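# Lift ring off stake, lay it flat in blue tray

## Task

Remove the ring from the stake and set it down so it rests flat on the bottom of the blue tray, staying there after the robot lets go.

## Robot and tools

Robot: two arms, left_arm and right_arm, each with a parallel two-finger gripper and a wrist camera (cam_left_wrist, cam_right_wrist, both 896x504). They face each other across the table. The left base is at about (-0.005, +0.460, +0.128) m in the scene frame, the right base at about (-0.015, -0.464, +0.124) m. Scene frame: origin at the table centre, table top at z = +0.020 m, +z up, left_arm on the +y side. Camera side in an image says nothing about arm name.

Frames. Reported hand positions, orientations and velocities for an arm are in that arm's own base frame. Offsets you send are along the axes of that arm's current Hand target. Gripper axes: fingers point along +x, close along y. end_effector_position is the point between the fingers, roughly 3-4 cm back from the tips; only the last 1.5 cm of each finger face is flat. Reported poses can be off by a few centimetres, worse at long reach.

Row layout (used by execute_actions and move): 14 numbers, each in [-1, 1]. First 7 for left_arm: dx, dy, dz, rx, ry, rz, opening; then the same 7 for right_arm. Always send all 14 even if one arm is idle. dx..rz are an offset (not a pose) from that arm's Hand target as it stood when the action or move began; rx, ry, rz form one rotation vector. Scale: 1.0 = 0.6 m for dx/dy/dz and 180 degrees for rotation, so 0.05 is 3 cm. Opening is absolute, not an offset: +1 is fully open (0.080 m), -1 fully closed; empty fingers touch near -0.78. Sending 0 for an arm's six pose numbers re-requests its current Hand target; a 0 in the opening slot is a real command (half open), so repeat the present opening to leave a gripper unchanged. Closing from fully open needs at least about 0.6 s.

execute_actions(actions, cameras): actions is a list of actions; each action is a list of up to 15 rows, one per 1/30 s step, and a short list repeats its final row to fill 15 steps. Every row in one action counts from the same start pose, not from the row before; a new action starts from the updated Hand target, so sending the same offset again moves further. Empty list returns images and fuller state. cameras: list of names, ["all"], or []; a wrong name rejects the call.

move(target, speed, blend, opening_speed, grip_force, blocking, cameras): target is one 14-number row or a list of up to 15 rows; every row is an offset from the Hand targets at the move's start. The gripper follows a straight line. speed is m/s, 0.002 to 4.3, default 0.25 (rotation up to twice that in rad/s), one value or one per target. blend in metres rounds corners between listed targets; 0 stops at each. opening_speed is per second on the -1..+1 scale, at least 0.2. grip_force is newtons per finger pad, 8 to 34, one value or one per arm, and persists. blocking=false returns early while the move keeps running. The whole move is capped at 10 s. Opening changes on later targets are applied after arriving there. The move does not avoid obstacles or the other arm. Result adds a move: line, e.g. done, off_target, moving, held, blocked, fault, plus limits (paced = pose clipped, held = steps withheld).

wait(seconds 0-10): lets time pass, arms hold. stop(): brakes a running move. zoom_image(camera, region [x0, y0, x1, y1] in pixels, max 504x504) enlarges part of the latest image from one wrist camera. read_manual(section) gives licence text only. finished_scene(scene): ends the current scene with its number; irreversible.

Results: per arm, end_effector_position (m), quat_wxyz, velocities, Joint positions (last entry = measured finger gap in m), Joint torques, External joint torques, grip_measured (same scale as opening, about ±2 mm error) and grip_effort_n (motor effort; negative = closing; not pad force). Hand target is the last commanded pose after clipping; the gripper often stops short, so re-send or add the missing distance. Orientation commands are clipped to 32 degrees from the measured orientation per step. Check position and tilt after each motion, since friction and gravity cause sag and sideways drift.

Gripping: after first contact, command about 0.08 below the grip_measured value for a firm hold; less below for a lighter one.

Avoid: dropping the ring from height or releasing it while moving; fast contact with the stake, tray or table; the two grippers or wrist cameras meeting (can end the scene); pinching the other arm's fingers; letting anything leave the table. Contact torque beyond per-joint limits (waist 17.2, shoulder 21.3, elbow 21.3, wrist pitch 5.61, wrist yaw 5.59, wrist roll 5.24 N m) halts that arm for 10 s. Long stretched holds or pushing into unreachable poses heat motors (MOTOR HOT from 50 °C, fault at 95 °C). Big single-step jumps can trigger over-speed faults. Do not route the hand close past its own base. Loose objects may be nudged occasionally.

Each tool is called as a command line: name --argument value for each argument, lists and objects as JSON in quotes; but a table of rows of numbers goes row by row, as --pt "numbers of a row", without its own name.

## Session

execute_actions --actions '[]'

Scene clock: 0.00 s.
left_arm: end_effector_position=(+0.3106, -0.0253, +0.1904) grip_measured=+1.000 grip_effort_n=n/a end_effector_quat_wxyz=(+0.817, +0.288, +0.304, -0.397) | right_arm: end_effector_position=(+0.2024, +0.0663, +0.1705) grip_measured=+1.000 grip_effort_n=n/a end_effector_quat_wxyz=(+0.768, -0.130, +0.308, +0.547)
Joint positions: left_arm=[0.193 1.321 1.079 -0.824 0.595 1.132 0.08] | right_arm=[-0.273 1.205 0.889 -1.255 -0.907 -1.397 0.08]
Joint velocities: within noise
Joint torques (N m): no reading
External joint torques (N m): no reading
Motor temperatures (°C): left_arm=[29 29 30 30 33 32] | right_arm=[28 30 27 30 30 33]
Heat: left arm: hottest wrist yaw 33 °C (+0.0 °C/min); right arm: hottest wrist roll 33 °C (+0.0 °C/min).
Hand target: left_arm +0.3106, -0.0254, +0.1907; +0.817, +0.288, +0.303, -0.397 | right_arm +0.2026, +0.0665, +0.1711; +0.768, -0.131, +0.307, +0.547
Tool commands: left_gripper/opening=+1.0 right_gripper/opening=+1.0

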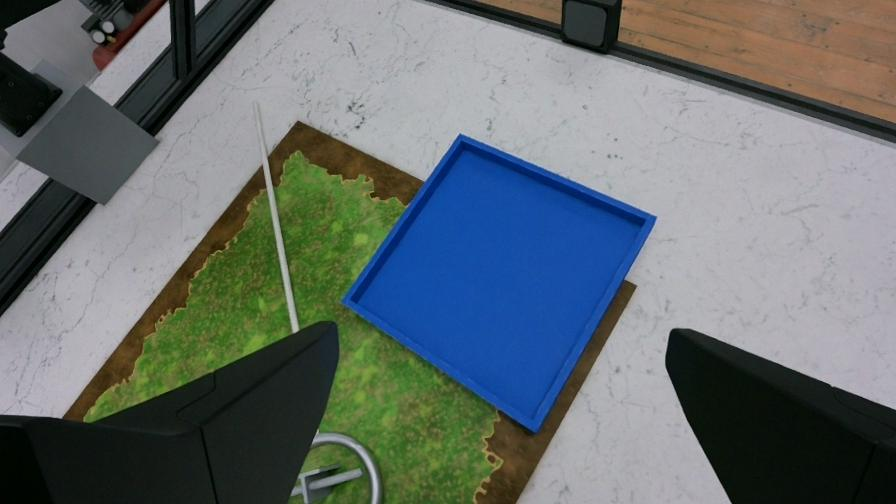

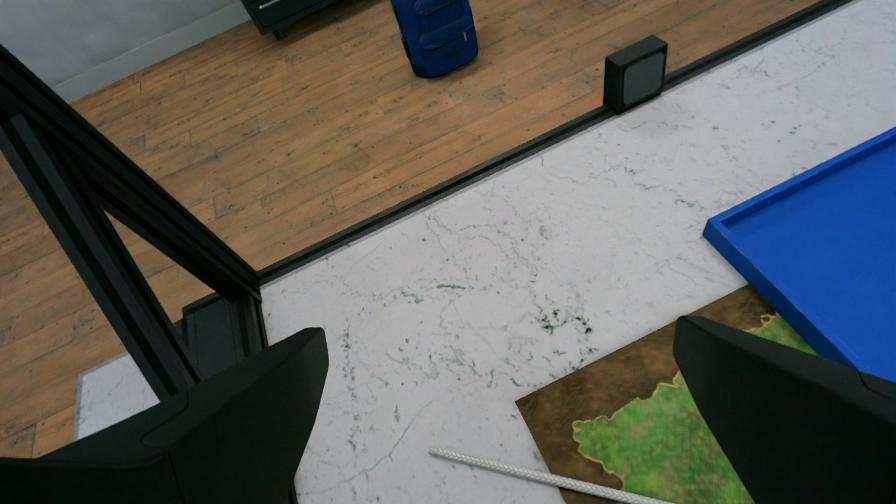

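move --target '[-0.029,0.160,-0.063,-0.300,0.097,0.134,1,0,0,0,0,0,0,1]' --cameras '["all"]'

Scene clock: 26.73 s.
left_arm: end_effector_position=(+0.3688, +0.0592, +0.2015) grip_measured=+1.000 grip_effort_n=-1.6 end_effector_quat_wxyz=(+0.867, -0.001, +0.497, -0.001) | right_arm: end_effector_position=(+0.2024, +0.0663, +0.1705) grip_measured=+1.000 grip_effort_n=-0.2 end_effector_quat_wxyz=(+0.768, -0.130, +0.308, +0.547)
Joint positions: left_arm=[0.201 1.548 1.398 -0.901 0.104 0.174 0.08] | right_arm=[-0.273 1.205 0.889 -1.255 -0.907 -1.397 0.08]
Joint torques (N m): left_arm=[-0.22 -4.76 7.14 0.85 -0.08 -0.09] | right_arm=[-0.02 -2.94 4.72 0.52 -0.63 0]
External joint torques (N m): left_arm=[-0.19 1.57 0.63 -0.28 -0.15 -0.09] | right_arm=[-0.02 -0.06 -0.82 0.24 -0.1 0.01]
Heat: left arm: hottest wrist yaw 33 °C (+0.0 °C/min); right arm: hottest wrist roll 33 °C (+0.0 °C/min).
Hand target: left_arm +0.3709, +0.0595, +0.2008; +0.866, -0.001, +0.499, +0.001 | right_arm +0.2026, +0.0665, +0.1711; +0.768, -0.131, +0.307, +0.547
Off the commanded pose: left_arm 0.002 m, 0 deg | right_arm 0.001 m, 0 deg.
move: done

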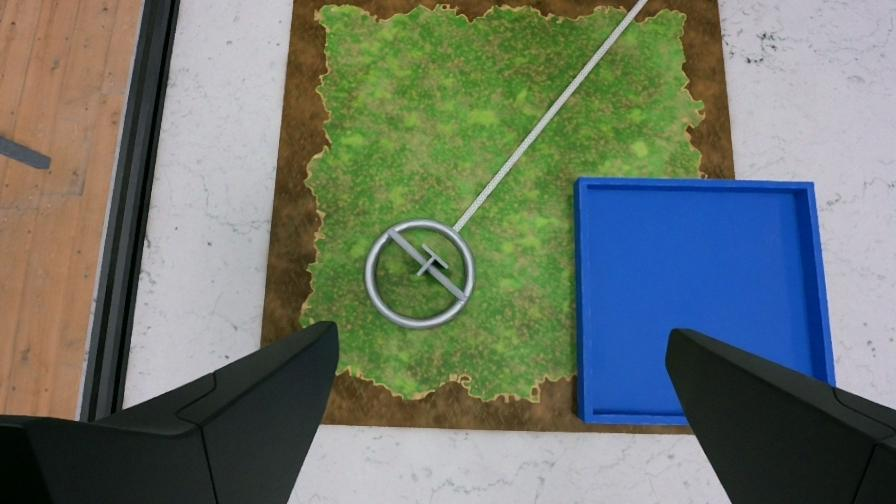

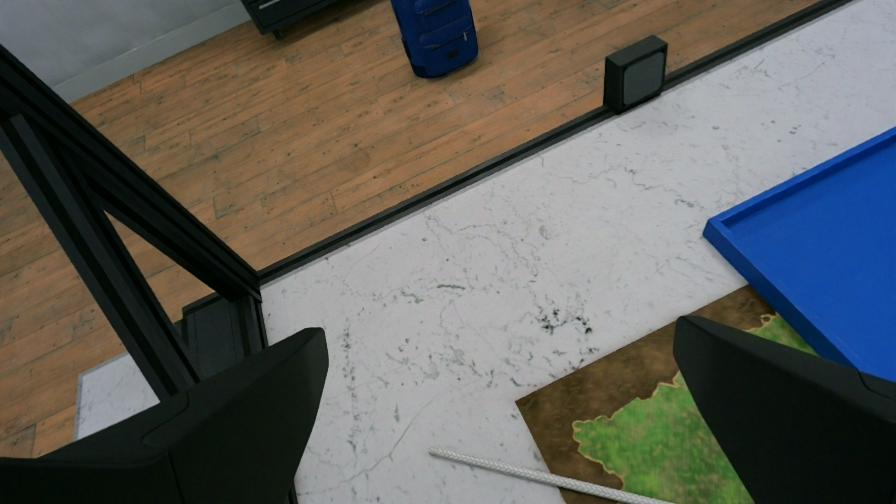

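zoom_image --camera "cam_left_wrist" --region '[340, 190, 500, 340]'

Scaled by 3.150 from the camera's 896x504 image, which has a finer 1280x720 frame.

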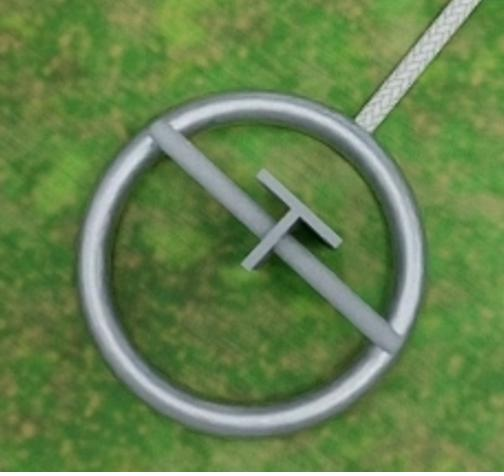

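move --target '[0.03,0.05,-0.345,0,-0.25,0,1,0,0,0,0,0,0,1]' --cameras '["cam_left_wrist"]'

zoom_image --camera "cam_left_wrist" --region '[320, 150, 580, 350]'

Scene clock: 48.50 s.
left_arm: end_effector_position=(+0.2018, +0.0912, +0.0852) grip_measured=+1.000 grip_effort_n=-1.6 end_effector_quat_wxyz=(+0.989, +0.000, +0.146, -0.008) | right_arm: end_effector_position=(+0.2024, +0.0663, +0.1705) grip_measured=+1.000 grip_effort_n=-0.2 end_effector_quat_wxyz=(+0.768, -0.130, +0.308, +0.547)
Joint positions: left_arm=[1.017 0.791 0.018 0.239 0.965 0.45 0.08] | right_arm=[-0.273 1.205 0.889 -1.255 -0.907 -1.397 0.08]
Joint torques (N m): left_arm=[0.02 0.01 4.56 1.5 0.54 0.17] | right_arm=[0.02 -2.96 4.7 0.52 -0.63 -0.01]
External joint torques (N m): left_arm=[0.02 0.68 -1.62 0.1 0.26 0.16] | right_arm=[0.01 -0.05 -0.88 0.23 -0.09 -0.01]
Heat: left arm: hottest elbow 34 °C (+4.9 °C/min); right arm: hottest wrist roll 33 °C (+0.0 °C/min).
Hand target: left_arm +0.2007, +0.0890, +0.0815; +0.992, -0.001, +0.130, +0.001 | right_arm +0.2026, +0.0665, +0.1711; +0.768, -0.131, +0.307, +0.547
Off the commanded pose: left_arm 0.005 m, 2 deg | right_arm 0.001 m, 0 deg.
joint sent to its limit (left arm) — joint 3 (elbow), lower limit, where the elbow is as bent as it goes. The joint targets still meet the commanded pose.
move: done
Images, in order (width x height): cam_left_wrist 896x504.

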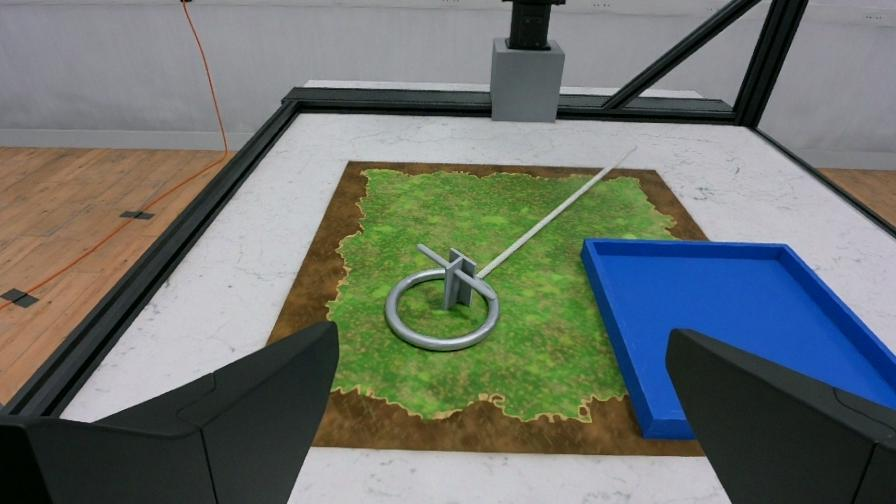

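Scaled by 1.938 from the camera's 896x504 image, which has a finer 1280x720 frame.

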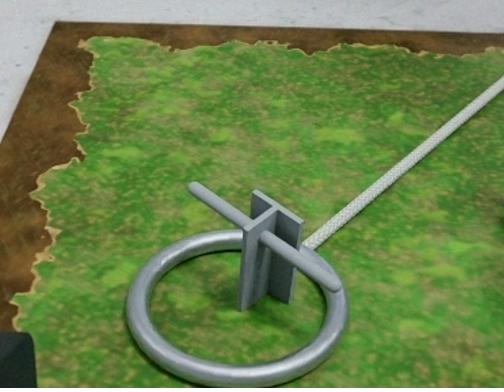

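move --target '[0.345,0.07,-0.0235,-0.254,0.368,0.125,-0.2,0,0,0,0,0,0,1]' --cameras '["cam_left_wrist"]'

zoom_image --camera "cam_left_wrist" --region '[300, 200, 700, 504]'

Scene clock: 164.90 s.
left_arm: end_effector_position=(+0.3960, +0.1324, +0.0184) grip_measured=-0.196 grip_effort_n=-19.8 end_effector_quat_wxyz=(+0.674, -0.337, +0.617, +0.226) | right_arm: end_effector_position=(+0.2024, +0.0663, +0.1705) grip_measured=+1.000 grip_effort_n=-0.2 end_effector_quat_wxyz=(+0.768, -0.130, +0.308, +0.547)
Joint positions: left_arm=[0.378 2.143 1.532 -0.872 0.154 -0.451 0.026] | right_arm=[-0.273 1.205 0.889 -1.255 -0.907 -1.397 0.08]
Joint torques (N m): left_arm=[-0.23 -7.51 6.01 0.19 0.22 -0.1] | right_arm=[-0.01 -2.96 4.7 0.52 -0.64 0]
External joint torques (N m): left_arm=[-0.22 2.23 0.49 -0.27 0.15 -0.11] | right_arm=[0 -0.1 -0.83 0.24 -0.11 0.01]
Motor temperatures (°C): left_arm=[29 30 34 35 33 32] | right_arm=[28 32 31 30 31 33]
Heat: left arm: hottest wrist pitch 35 °C (+1.0 °C/min); right arm: hottest wrist roll 33 °C (+0.0 °C/min).
Hand target: left_arm +0.3969, +0.1313, +0.0143; +0.670, -0.339, +0.620, +0.226 | right_arm +0.2026, +0.0665, +0.1711; +0.768, -0.131, +0.307, +0.547
Off the commanded pose: left_arm 0.004 m, 1 deg | right_arm 0.001 m, 0 deg.
move: done
Images, in order (width x height): cam_left_wrist 896x504.

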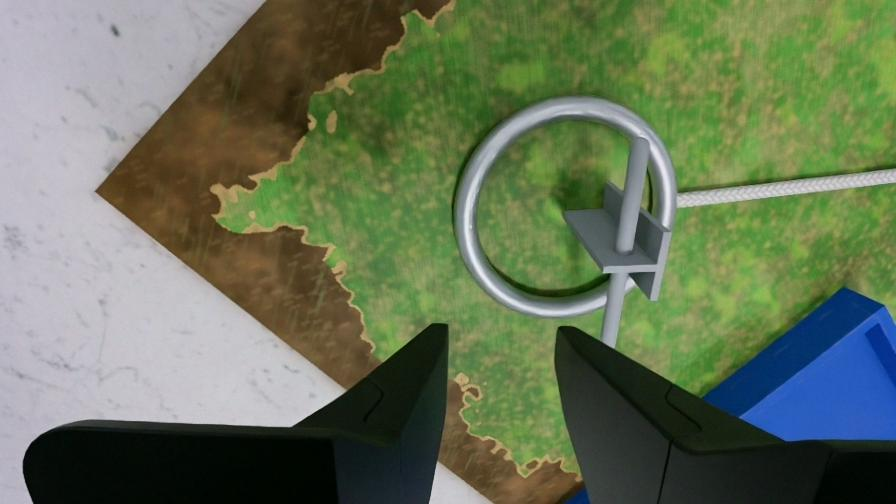

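Scaled by 1.260 from the camera's 896x504 image, which has a finer 1280x720 frame.

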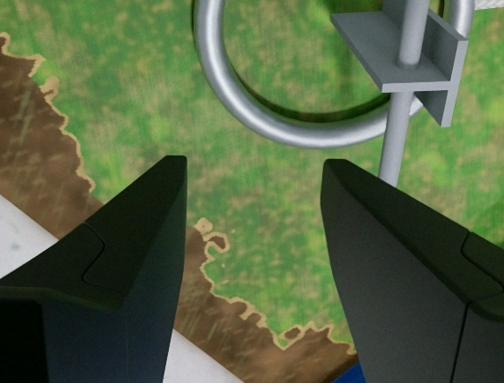

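move --target '[0.1073,0.0055,0.0078,0,0,0,-0.2,0,0,0,0,0,0,1]' --speed 0.15 --cameras '["cam_left_wrist"]'

zoom_image --camera "cam_left_wrist" --region '[380, 200, 680, 425]'

Scene clock: 190.37 s.
left_arm: end_effector_position=(+0.4077, +0.1313, -0.0432) grip_measured=-0.196 grip_effort_n=-19.8 end_effector_quat_wxyz=(+0.676, -0.337, +0.616, +0.226) | right_arm: end_effector_position=(+0.2024, +0.0663, +0.1705) grip_measured=+1.000 grip_effort_n=-0.7 end_effector_quat_wxyz=(+0.768, -0.130, +0.308, +0.547)
Joint positions: left_arm=[0.365 2.282 1.494 -0.69 0.154 -0.464 0.026] | right_arm=[-0.273 1.205 0.889 -1.255 -0.907 -1.397 0.08]
Joint torques (N m): left_arm=[-0.16 -7.95 4.45 0.59 0.18 -0.11] | right_arm=[-0.04 -2.92 4.68 0.53 -0.64 0]
External joint torques (N m): left_arm=[-0.16 2.38 -0.8 0.07 0.11 -0.12] | right_arm=[-0.06 -0.05 -0.9 0.23 -0.11 0.01]
Heat: left arm: hottest elbow 35 °C (+2.0 °C/min); right arm: hottest wrist roll 33 °C (+0.0 °C/min).
Hand target: left_arm +0.4060, +0.1293, -0.0496; +0.670, -0.339, +0.620, +0.226 | right_arm +0.2026, +0.0665, +0.1711; +0.768, -0.131, +0.307, +0.547
Off the commanded pose: left_arm 0.007 m, 1 deg | right_arm 0.001 m, 0 deg.
move: done
Images, in order (width x height): cam_left_wrist 896x504.

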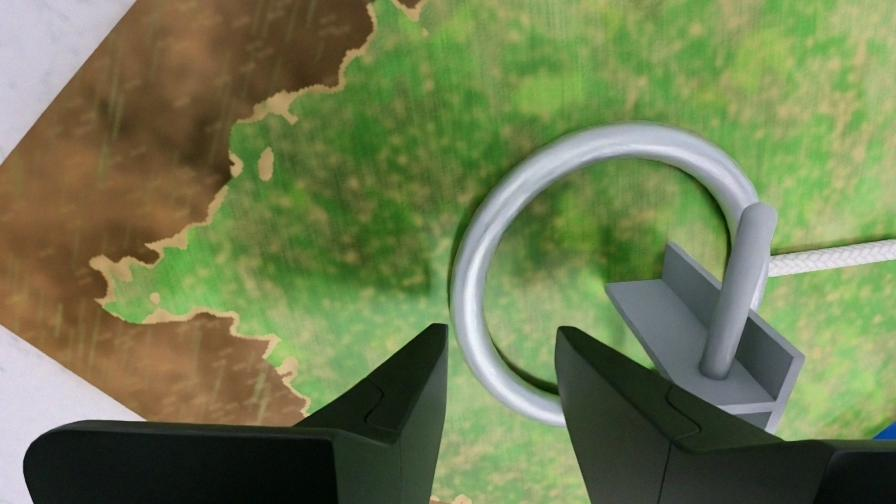

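Scaled by 1.680 from the camera's 896x504 image, which has a finer 1280x720 frame.

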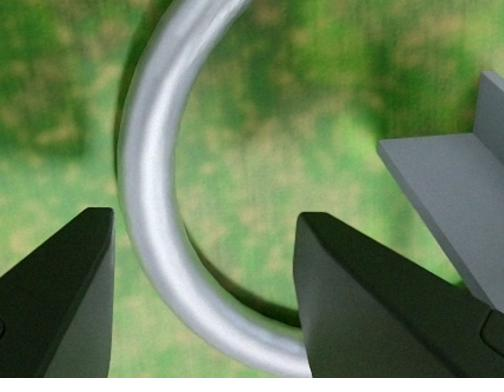

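move --target '[0.042,0.010,0,0,0,0,-0.2,0,0,0,0,0,0,1]' --speed 0.06 --cameras '["cam_left_wrist"]'

zoom_image --camera "cam_left_wrist" --region '[380, 200, 680, 425]'

Scene clock: 200.10 s.
left_arm: end_effector_position=(+0.4104, +0.1325, -0.0633) grip_measured=-0.196 grip_effort_n=-19.3 end_effector_quat_wxyz=(+0.680, -0.338, +0.611, +0.225) | right_arm: end_effector_position=(+0.2024, +0.0663, +0.1705) grip_measured=+1.000 grip_effort_n=-0.7 end_effector_quat_wxyz=(+0.768, -0.130, +0.308, +0.547)
Joint positions: left_arm=[0.366 2.325 1.477 -0.618 0.155 -0.464 0.026] | right_arm=[-0.273 1.205 0.889 -1.255 -0.907 -1.397 0.08]
Joint torques (N m): left_arm=[0.08 -6.82 3.6 0.85 0.14 0.01] | right_arm=[-0.05 -2.98 4.7 0.51 -0.64 -0.02]
External joint torques (N m): left_arm=[0.1 3.5 -1.41 0.33 0.07 0] | right_arm=[-0.05 -0.09 -0.88 0.22 -0.11 -0.01]
Heat: left arm: hottest elbow 35 °C (+2.0 °C/min); right arm: hottest wrist roll 33 °C (+0.0 °C/min).
Hand target: left_arm +0.4050, +0.1304, -0.0754; +0.670, -0.339, +0.620, +0.226 | right_arm +0.2026, +0.0665, +0.1711; +0.768, -0.131, +0.307, +0.547
Off the commanded pose: left_arm 0.013 m, 2 deg | right_arm 0.001 m, 0 deg.
move: off_target (left_arm)
Images, in order (width x height): cam_left_wrist 896x504.

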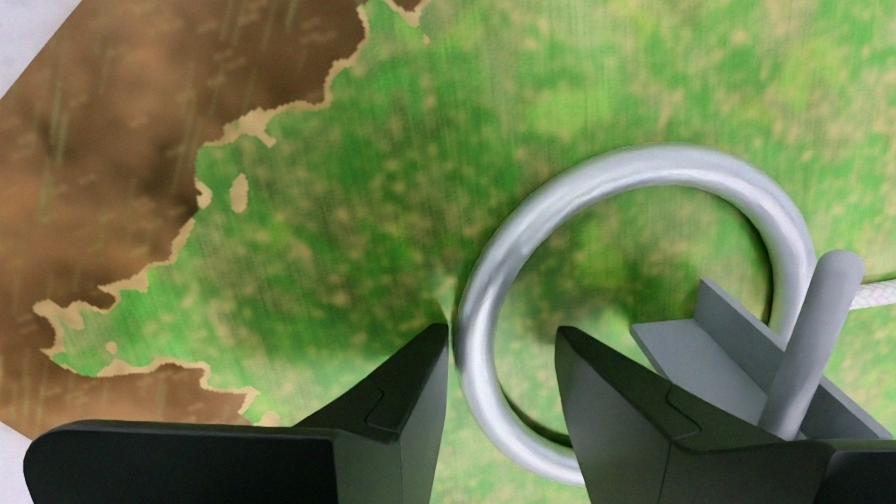

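Scaled by 1.680 from the camera's 896x504 image, which has a finer 1280x720 frame.

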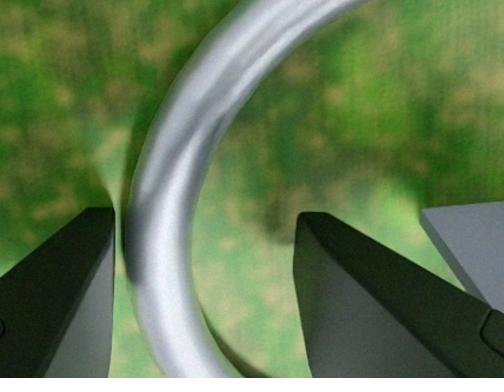

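move --target '[-0.010,0,0,0,0,0,-0.72,0,0,0,0,0,0,1]' --opening_speed 0.4 --speed 0.05 --cameras '["cam_left_wrist"]'

zoom_image --camera "cam_left_wrist" --region '[380, 200, 680, 425]'

Scene clock: 211.80 s.
left_arm: end_effector_position=(+0.4072, +0.1352, -0.0637) grip_measured=-0.612 grip_effort_n=-83.5 end_effector_quat_wxyz=(+0.676, -0.340, +0.613, +0.228) | right_arm: end_effector_position=(+0.2024, +0.0663, +0.1705) grip_measured=+1.000 grip_effort_n=-0.7 end_effector_quat_wxyz=(+0.768, -0.130, +0.308, +0.547)
Joint positions: left_arm=[0.374 2.325 1.476 -0.626 0.154 -0.464 0.007] | right_arm=[-0.273 1.205 0.889 -1.255 -0.907 -1.397 0.08]
Joint torques (N m): left_arm=[-0.41 -8.4 3.82 0.35 0.2 0.09] | right_arm=[-0.05 -2.96 4.71 0.52 -0.64 -0.01]
External joint torques (N m): left_arm=[-0.41 1.94 -1.17 -0.14 0.14 0.08] | right_arm=[-0.05 -0.08 -0.87 0.23 -0.1 0]
Motor temperatures (°C): left_arm=[29 36 34 33 33 32] | right_arm=[28 32 31 30 31 33]
Heat: left arm: hottest shoulder 36 °C (+6.0 °C/min); right arm: hottest wrist roll 33 °C (+0.0 °C/min).
Hand target: left_arm +0.4042, +0.1311, -0.0695; +0.670, -0.339, +0.620, +0.226 | right_arm +0.2026, +0.0665, +0.1711; +0.768, -0.131, +0.307, +0.547
Off the commanded pose: left_arm 0.008 m, 1 deg | right_arm 0.001 m, 0 deg.
move: done
Images, in order (width x height): cam_left_wrist 896x504.

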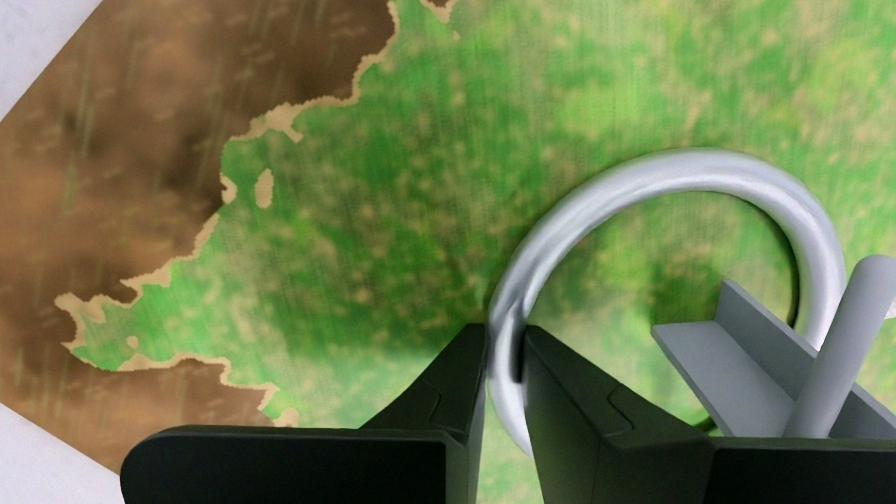

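Scaled by 1.680 from the camera's 896x504 image, which has a finer 1280x720 frame.

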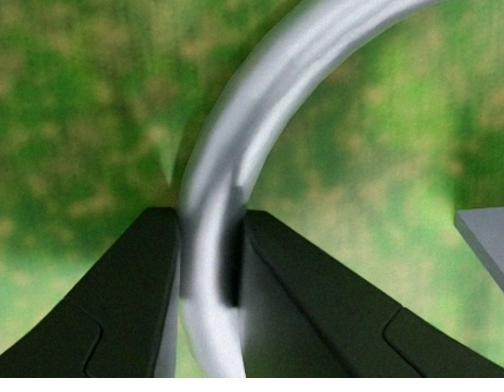

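move --pt "-0.0248 -0.0128 0 0 0 0 -0.72 0 0 0 0 0 0 1" --pt "-0.0405 -0.0168 -0.0275 0 -0.167 0 -0.72 0 0 0 0 0 0 1" --speed 0.06 --cameras '["all"]'

Scene clock: 233.00 s.
left_arm: end_effector_position=(+0.3951, +0.1138, -0.0505) grip_measured=-0.612 grip_effort_n=-83.5 end_effector_quat_wxyz=(+0.804, -0.269, +0.435, +0.304) | right_arm: end_effector_position=(+0.2024, +0.0663, +0.1705) grip_measured=+1.000 grip_effort_n=-0.2 end_effector_quat_wxyz=(+0.768, -0.130, +0.308, +0.547)
Joint positions: left_arm=[0.226 2.072 0.938 0.073 -0.15 -0.602 0.007] | right_arm=[-0.273 1.205 0.889 -1.255 -0.907 -1.397 0.08]
Joint torques (N m): left_arm=[-0.14 -9.66 3.8 1.46 -0.45 -0.09] | right_arm=[-0.04 -2.94 4.69 0.52 -0.64 0]
External joint torques (N m): left_arm=[-0.16 -1.29 -0.78 0.34 -0.32 -0.1] | right_arm=[-0.03 -0.06 -0.85 0.24 -0.11 0.01]
Heat: left arm: hottest shoulder 40 °C (+9.0 °C/min); right arm: hottest wrist roll 33 °C (+0.0 °C/min).
Hand target: left_arm +0.3971, +0.1152, -0.0439; +0.808, -0.269, +0.425, +0.306 | right_arm +0.2026, +0.0665, +0.1711; +0.768, -0.131, +0.307, +0.547
Off the commanded pose: left_arm 0.007 m, 1 deg | right_arm 0.001 m, 0 deg.
move: done

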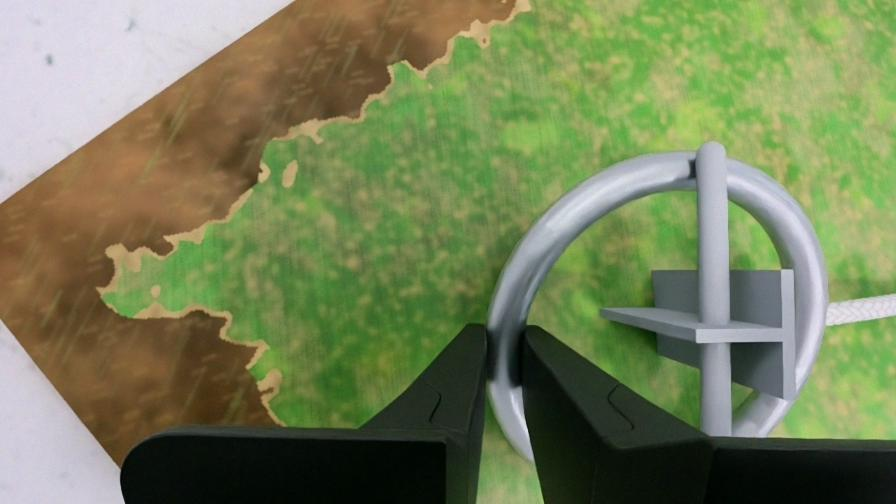

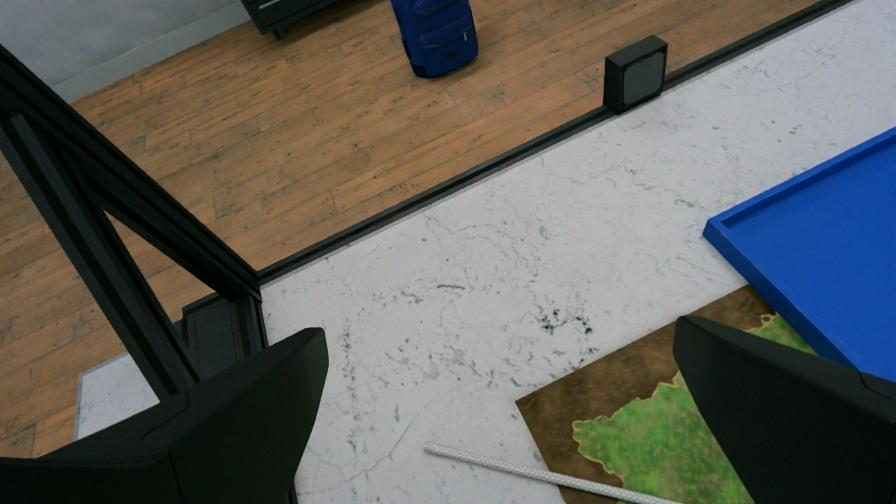

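move --pt "0.0167 0.0017 0.0097 0 0 0 -0.72 0 0 0 0 0 0 1" --pt "-0.0105 -0.004 0.0285 0 0 0 -0.72 0 0 0 0 0 0 1" --speed 0.06 --cameras '["cam_left_wrist"]'

zoom_image --camera "cam_left_wrist" --region '[440, 100, 880, 450]'

Scene clock: 258.03 s.
left_arm: end_effector_position=(+0.3989, +0.1217, -0.0394) grip_measured=-0.612 grip_effort_n=-83.5 end_effector_quat_wxyz=(+0.801, -0.268, +0.437, +0.308) | right_arm: end_effector_position=(+0.2024, +0.0663, +0.1705) grip_measured=+1.000 grip_effort_n=-0.7 end_effector_quat_wxyz=(+0.768, -0.130, +0.308, +0.547)
Joint positions: left_arm=[0.242 2.054 0.978 0.01 -0.15 -0.591 0.007] | right_arm=[-0.273 1.205 0.889 -1.255 -0.907 -1.397 0.08]
Joint torques (N m): left_arm=[0.17 -9.84 5.54 1.03 -0.11 0.1] | right_arm=[-0.06 -2.93 4.67 0.52 -0.65 -0.02]
External joint torques (N m): left_arm=[0.11 -1.43 0.78 -0.07 0.02 0.09] | right_arm=[-0.06 -0.05 -0.9 0.22 -0.12 -0.02]
Motor temperatures (°C): left_arm=[29 45 34 36 33 32] | right_arm=[28 32 32 30 31 33]
Heat: left arm: hottest shoulder 45 °C (+11.2 °C/min); right arm: hottest wrist roll 33 °C (+0.0 °C/min).
Hand target: left_arm +0.4050, +0.1236, -0.0295; +0.808, -0.269, +0.425, +0.306 | right_arm +0.2026, +0.0665, +0.1711; +0.768, -0.131, +0.307, +0.547
Off the commanded pose: left_arm 0.012 m, 2 deg | right_arm 0.001 m, 0 deg.
move: off_target (left_arm)
Images, in order (width x height): cam_left_wrist 896x504.

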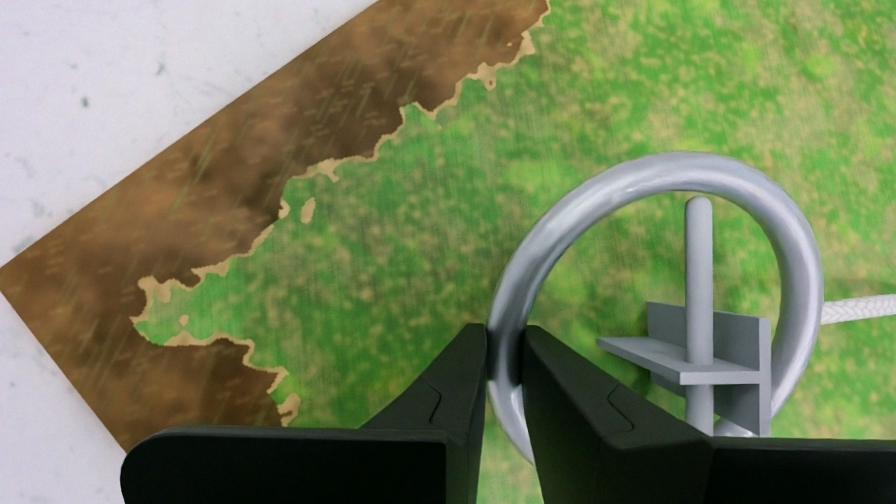

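Scaled by 1.145 from the camera's 896x504 image, which has a finer 1280x720 frame.

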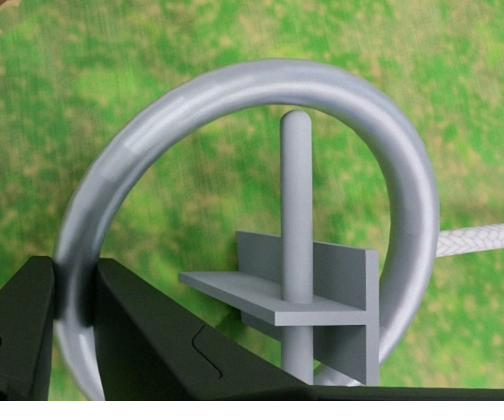

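move --pt "-0.0168 -0.0015 -0.0135 0 0 0 -0.72 0 0 0 0 0 0 1" --pt "-0.033 -0.0015 -0.0427 0 0 0 -0.72 0 0 0 0 0 0 1" --speed 0.06 --blend '[0.005,0]' --cameras '["cam_left_wrist"]'

zoom_image --camera "cam_left_wrist" --region '[440, 100, 880, 450]'

Scene clock: 270.73 s.
left_arm: end_effector_position=(+0.3814, +0.0995, -0.0315) grip_measured=-0.612 grip_effort_n=-83.5 end_effector_quat_wxyz=(+0.804, -0.268, +0.435, +0.305) | right_arm: end_effector_position=(+0.2024, +0.0663, +0.1705) grip_measured=+1.000 grip_effort_n=-0.7 end_effector_quat_wxyz=(+0.768, -0.130, +0.308, +0.547)
Joint positions: left_arm=[0.19 1.968 0.879 0.023 -0.171 -0.632 0.007] | right_arm=[-0.273 1.205 0.889 -1.255 -0.907 -1.397 0.08]
Joint torques (N m): left_arm=[-0.16 -9.19 3.73 1.43 -0.34 -0.12] | right_arm=[-0.07 -2.96 4.65 0.52 -0.64 0.01]
External joint torques (N m): left_arm=[-0.17 -1.34 -1.05 0.31 -0.21 -0.13] | right_arm=[-0.05 -0.08 -0.92 0.22 -0.11 0.01]
Heat: left arm: hottest shoulder 46 °C (+10.0 °C/min); right arm: hottest wrist roll 33 °C (+0.0 °C/min).
Hand target: left_arm +0.3833, +0.1000, -0.0252; +0.808, -0.269, +0.425, +0.306 | right_arm +0.2026, +0.0665, +0.1711; +0.768, -0.131, +0.307, +0.547
Off the commanded pose: left_arm 0.007 m, 1 deg | right_arm 0.001 m, 0 deg.
move: done
Images, in order (width x height): cam_left_wrist 896x504.

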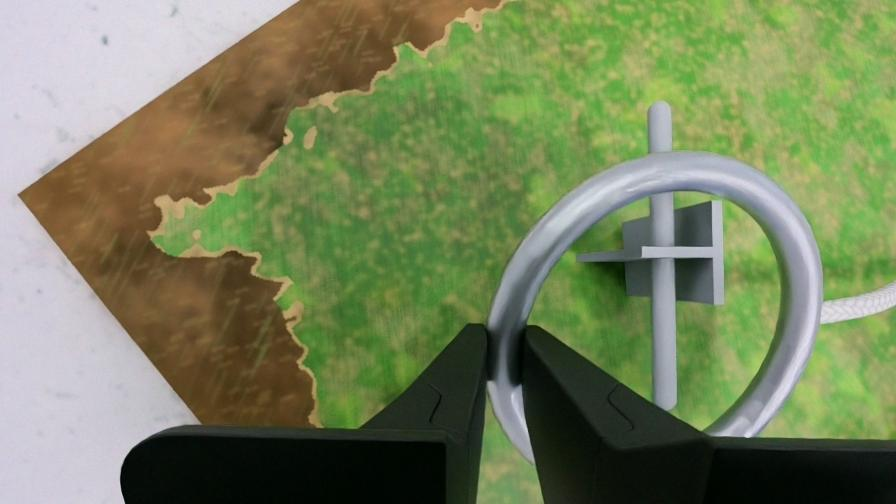

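Scaled by 1.145 from the camera's 896x504 image, which has a finer 1280x720 frame.

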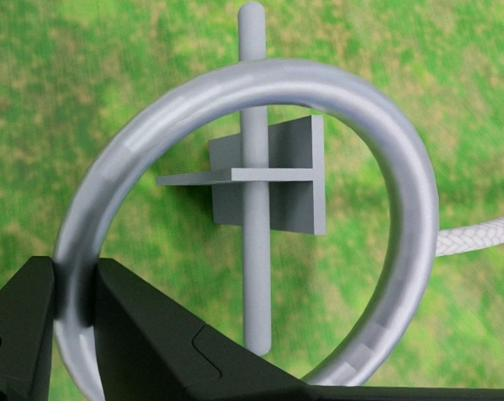

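move --pt "-0.115 -0.023 0.0633 0 0 0 -0.72 0 0 0 0 0 0 1" --pt "-0.182 -0.205 -0.184 0 0.167 0 -0.72 0 0 0 0 0 0 1" --speed '[0.1,0.15]' --blend '[0.01,0]' --cameras '["all"]'

Scene clock: 298.77 s.
left_arm: end_effector_position=(+0.3629, -0.0867, +0.0352) grip_measured=-0.612 grip_effort_n=-83.5 end_effector_quat_wxyz=(+0.672, -0.337, +0.620, +0.226) | right_arm: end_effector_position=(+0.2024, +0.0663, +0.1705) grip_measured=+1.000 grip_effort_n=-0.7 end_effector_quat_wxyz=(+0.768, -0.130, +0.308, +0.547)
Joint positions: left_arm=[-0.2 1.916 1.261 -0.766 0.086 -1.027 0.007] | right_arm=[-0.273 1.205 0.889 -1.255 -0.907 -1.397 0.08]
Joint torques (N m): left_arm=[-0.07 -6.66 6.41 0.36 0.19 -0.11] | right_arm=[0.01 -2.95 4.66 0.52 -0.61 -0.02]
External joint torques (N m): left_arm=[-0.06 1.48 0.9 -0.19 0.19 -0.12] | right_arm=[-0.01 -0.09 -0.9 0.23 -0.08 -0.01]
Heat: left arm: hottest shoulder 42 °C (+0.0 °C/min); right arm: hottest wrist roll 33 °C (+0.0 °C/min).
Hand target: left_arm +0.3653, -0.0879, +0.0350; +0.670, -0.339, +0.620, +0.225 | right_arm +0.2026, +0.0665, +0.1711; +0.768, -0.131, +0.307, +0.547
Off the commanded pose: left_arm 0.003 m, 0 deg | right_arm 0.001 m, 0 deg.
move: done

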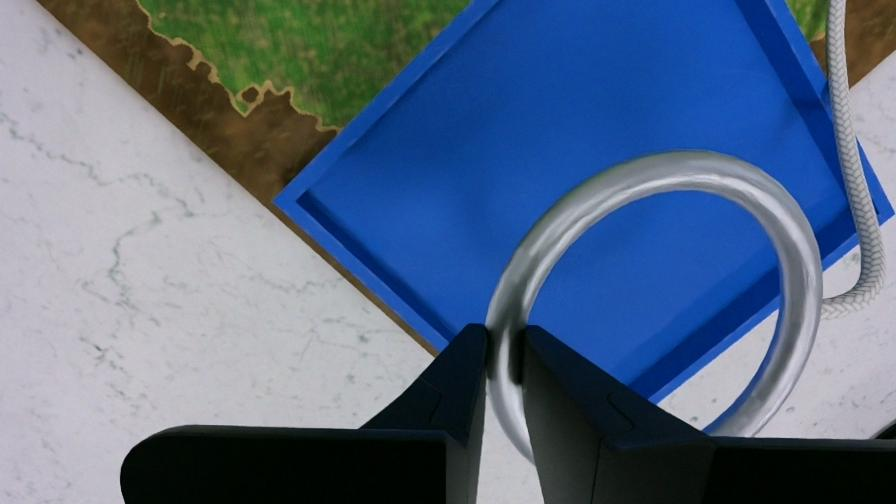

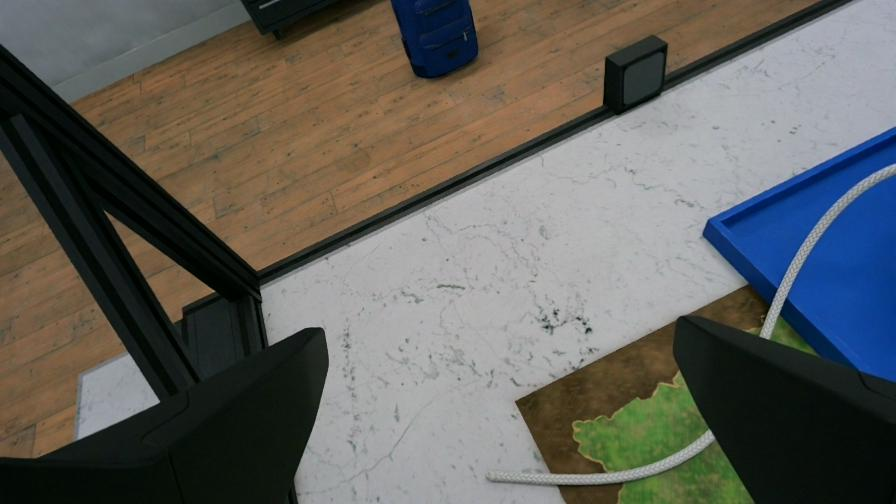

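move --target '[0.148,-0.0133,0,0,0,0,-0.72,0,0,0,0,0,0,1]' --speed 0.12 --cameras '["cam_left_wrist"]'

Scene clock: 318.57 s.
left_arm: end_effector_position=(+0.3826, -0.1031, -0.0481) grip_measured=-0.612 grip_effort_n=-83.5 end_effector_quat_wxyz=(+0.672, -0.339, +0.619, +0.224) | right_arm: end_effector_position=(+0.2024, +0.0663, +0.1705) grip_measured=+1.000 grip_effort_n=-0.7 end_effector_quat_wxyz=(+0.768, -0.130, +0.308, +0.547)
Joint positions: left_arm=[-0.231 2.151 1.238 -0.5 0.086 -1.06 0.007] | right_arm=[-0.273 1.205 0.889 -1.255 -0.907 -1.397 0.08]
Joint torques (N m): left_arm=[-0.17 -7.41 4.6 0.79 0 -0.12] | right_arm=[-0.01 -2.93 4.68 0.51 -0.63 -0.01]
External joint torques (N m): left_arm=[-0.18 1.84 -0.36 0.19 0 -0.12] | right_arm=[-0.02 -0.04 -0.89 0.23 -0.09 -0.01]
Heat: left arm: hottest shoulder 41 °C (-4.0 °C/min); right arm: hottest wrist roll 33 °C (+0.0 °C/min).
Hand target: left_arm +0.3825, -0.1038, -0.0512; +0.670, -0.339, +0.620, +0.226 | right_arm +0.2026, +0.0665, +0.1711; +0.768, -0.131, +0.307, +0.547
Off the commanded pose: left_arm 0.003 m, 0 deg | right_arm 0.001 m, 0 deg.
move: done
Images, in order (width x height): cam_left_wrist 896x504.

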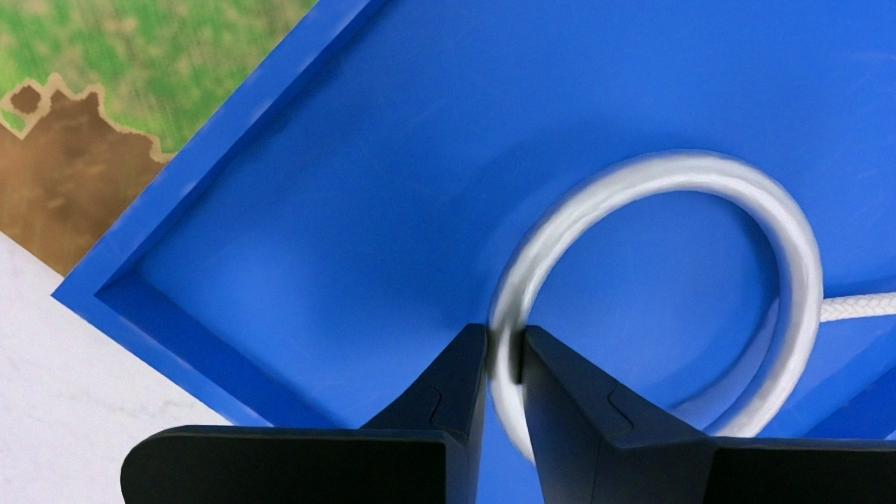

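move --target '[0.026,-0.0043,0,0,0,0,-0.72,0,0,0,0,0,0,1]' --speed 0.04 --cameras '["cam_left_wrist"]'

Scene clock: 324.83 s.
left_arm: end_effector_position=(+0.3866, -0.1063, -0.0589) grip_measured=-0.612 grip_effort_n=-83.5 end_effector_quat_wxyz=(+0.673, -0.341, +0.617, +0.223) | right_arm: end_effector_position=(+0.2024, +0.0663, +0.1705) grip_measured=+1.000 grip_effort_n=-0.2 end_effector_quat_wxyz=(+0.768, -0.130, +0.308, +0.547)
Joint positions: left_arm=[-0.236 2.188 1.244 -0.463 0.086 -1.067 0.007] | right_arm=[-0.273 1.205 0.889 -1.255 -0.907 -1.397 0.08]
Joint torques (N m): left_arm=[-0.26 -6.06 4.98 0.95 -0.04 -0.1] | right_arm=[-0.02 -2.97 4.72 0.53 -0.65 -0.01]
External joint torques (N m): left_arm=[-0.26 3.32 0.15 0.35 -0.04 -0.11] | right_arm=[-0.02 -0.08 -0.88 0.23 -0.11 0]
Heat: left arm: hottest shoulder 42 °C (-3.0 °C/min); right arm: hottest wrist roll 33 °C (+0.0 °C/min).
Hand target: left_arm +0.3864, -0.1074, -0.0660; +0.670, -0.339, +0.620, +0.225 | right_arm +0.2026, +0.0665, +0.1711; +0.768, -0.131, +0.307, +0.547
Off the commanded pose: left_arm 0.007 m, 1 deg | right_arm 0.001 m, 0 deg.
move: done
Images, in order (width x height): cam_left_wrist 896x504.

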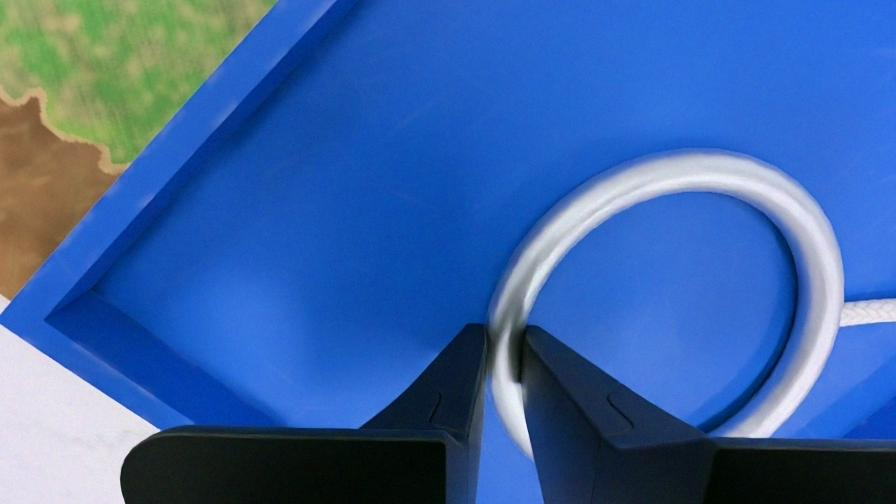

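move --pt "-0.005 0 0 0 0 0 -0.2 0 0 0 0 0 0 1" --pt "-0.15 0.02 0 0 0 0 -0.2 0 0 0 0 0 0 1" --speed 0.1 --opening_speed 0.5 --cameras '["cam_left_wrist"]'

Scene clock: 332.67 s.
left_arm: end_effector_position=(+0.3642, -0.0884, +0.0154) grip_measured=-0.204 grip_effort_n=17.0 end_effector_quat_wxyz=(+0.667, -0.337, +0.623, +0.230) | right_arm: end_effector_position=(+0.2024, +0.0663, +0.1705) grip_measured=+1.000 grip_effort_n=-0.2 end_effector_quat_wxyz=(+0.768, -0.130, +0.308, +0.547)
Joint positions: left_arm=[-0.203 1.963 1.242 -0.712 0.087 -1.037 0.026] | right_arm=[-0.273 1.205 0.889 -1.255 -0.907 -1.397 0.08]
Joint torques (N m): left_arm=[0.17 -9.07 5.52 0.21 0.13 0.11] | right_arm=[0.05 -2.93 4.63 0.53 -0.64 0]
External joint torques (N m): left_arm=[0.17 -0.69 0.13 -0.33 0.13 0.1] | right_arm=[0.03 -0.03 -0.94 0.24 -0.1 0.01]
Heat: left arm: hottest shoulder 41 °C (-4.0 °C/min); right arm: hottest wrist roll 33 °C (+0.0 °C/min).
Hand target: left_arm +0.3661, -0.0887, +0.0205; +0.670, -0.339, +0.620, +0.225 | right_arm +0.2026, +0.0665, +0.1711; +0.768, -0.131, +0.307, +0.547
Off the commanded pose: left_arm 0.005 m, 1 deg | right_arm 0.001 m, 0 deg.
move: done
Images, in order (width x height): cam_left_wrist 896x504.

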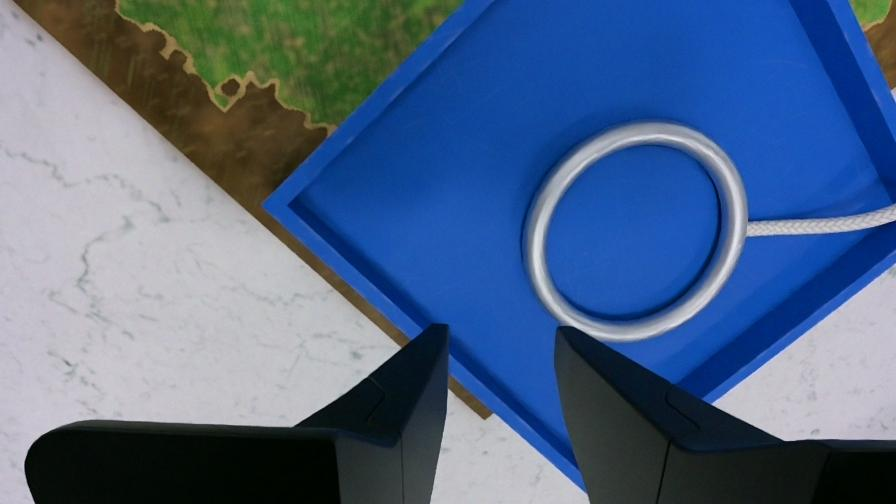

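finished_scene --scene 2

The scene is finished: the task was done.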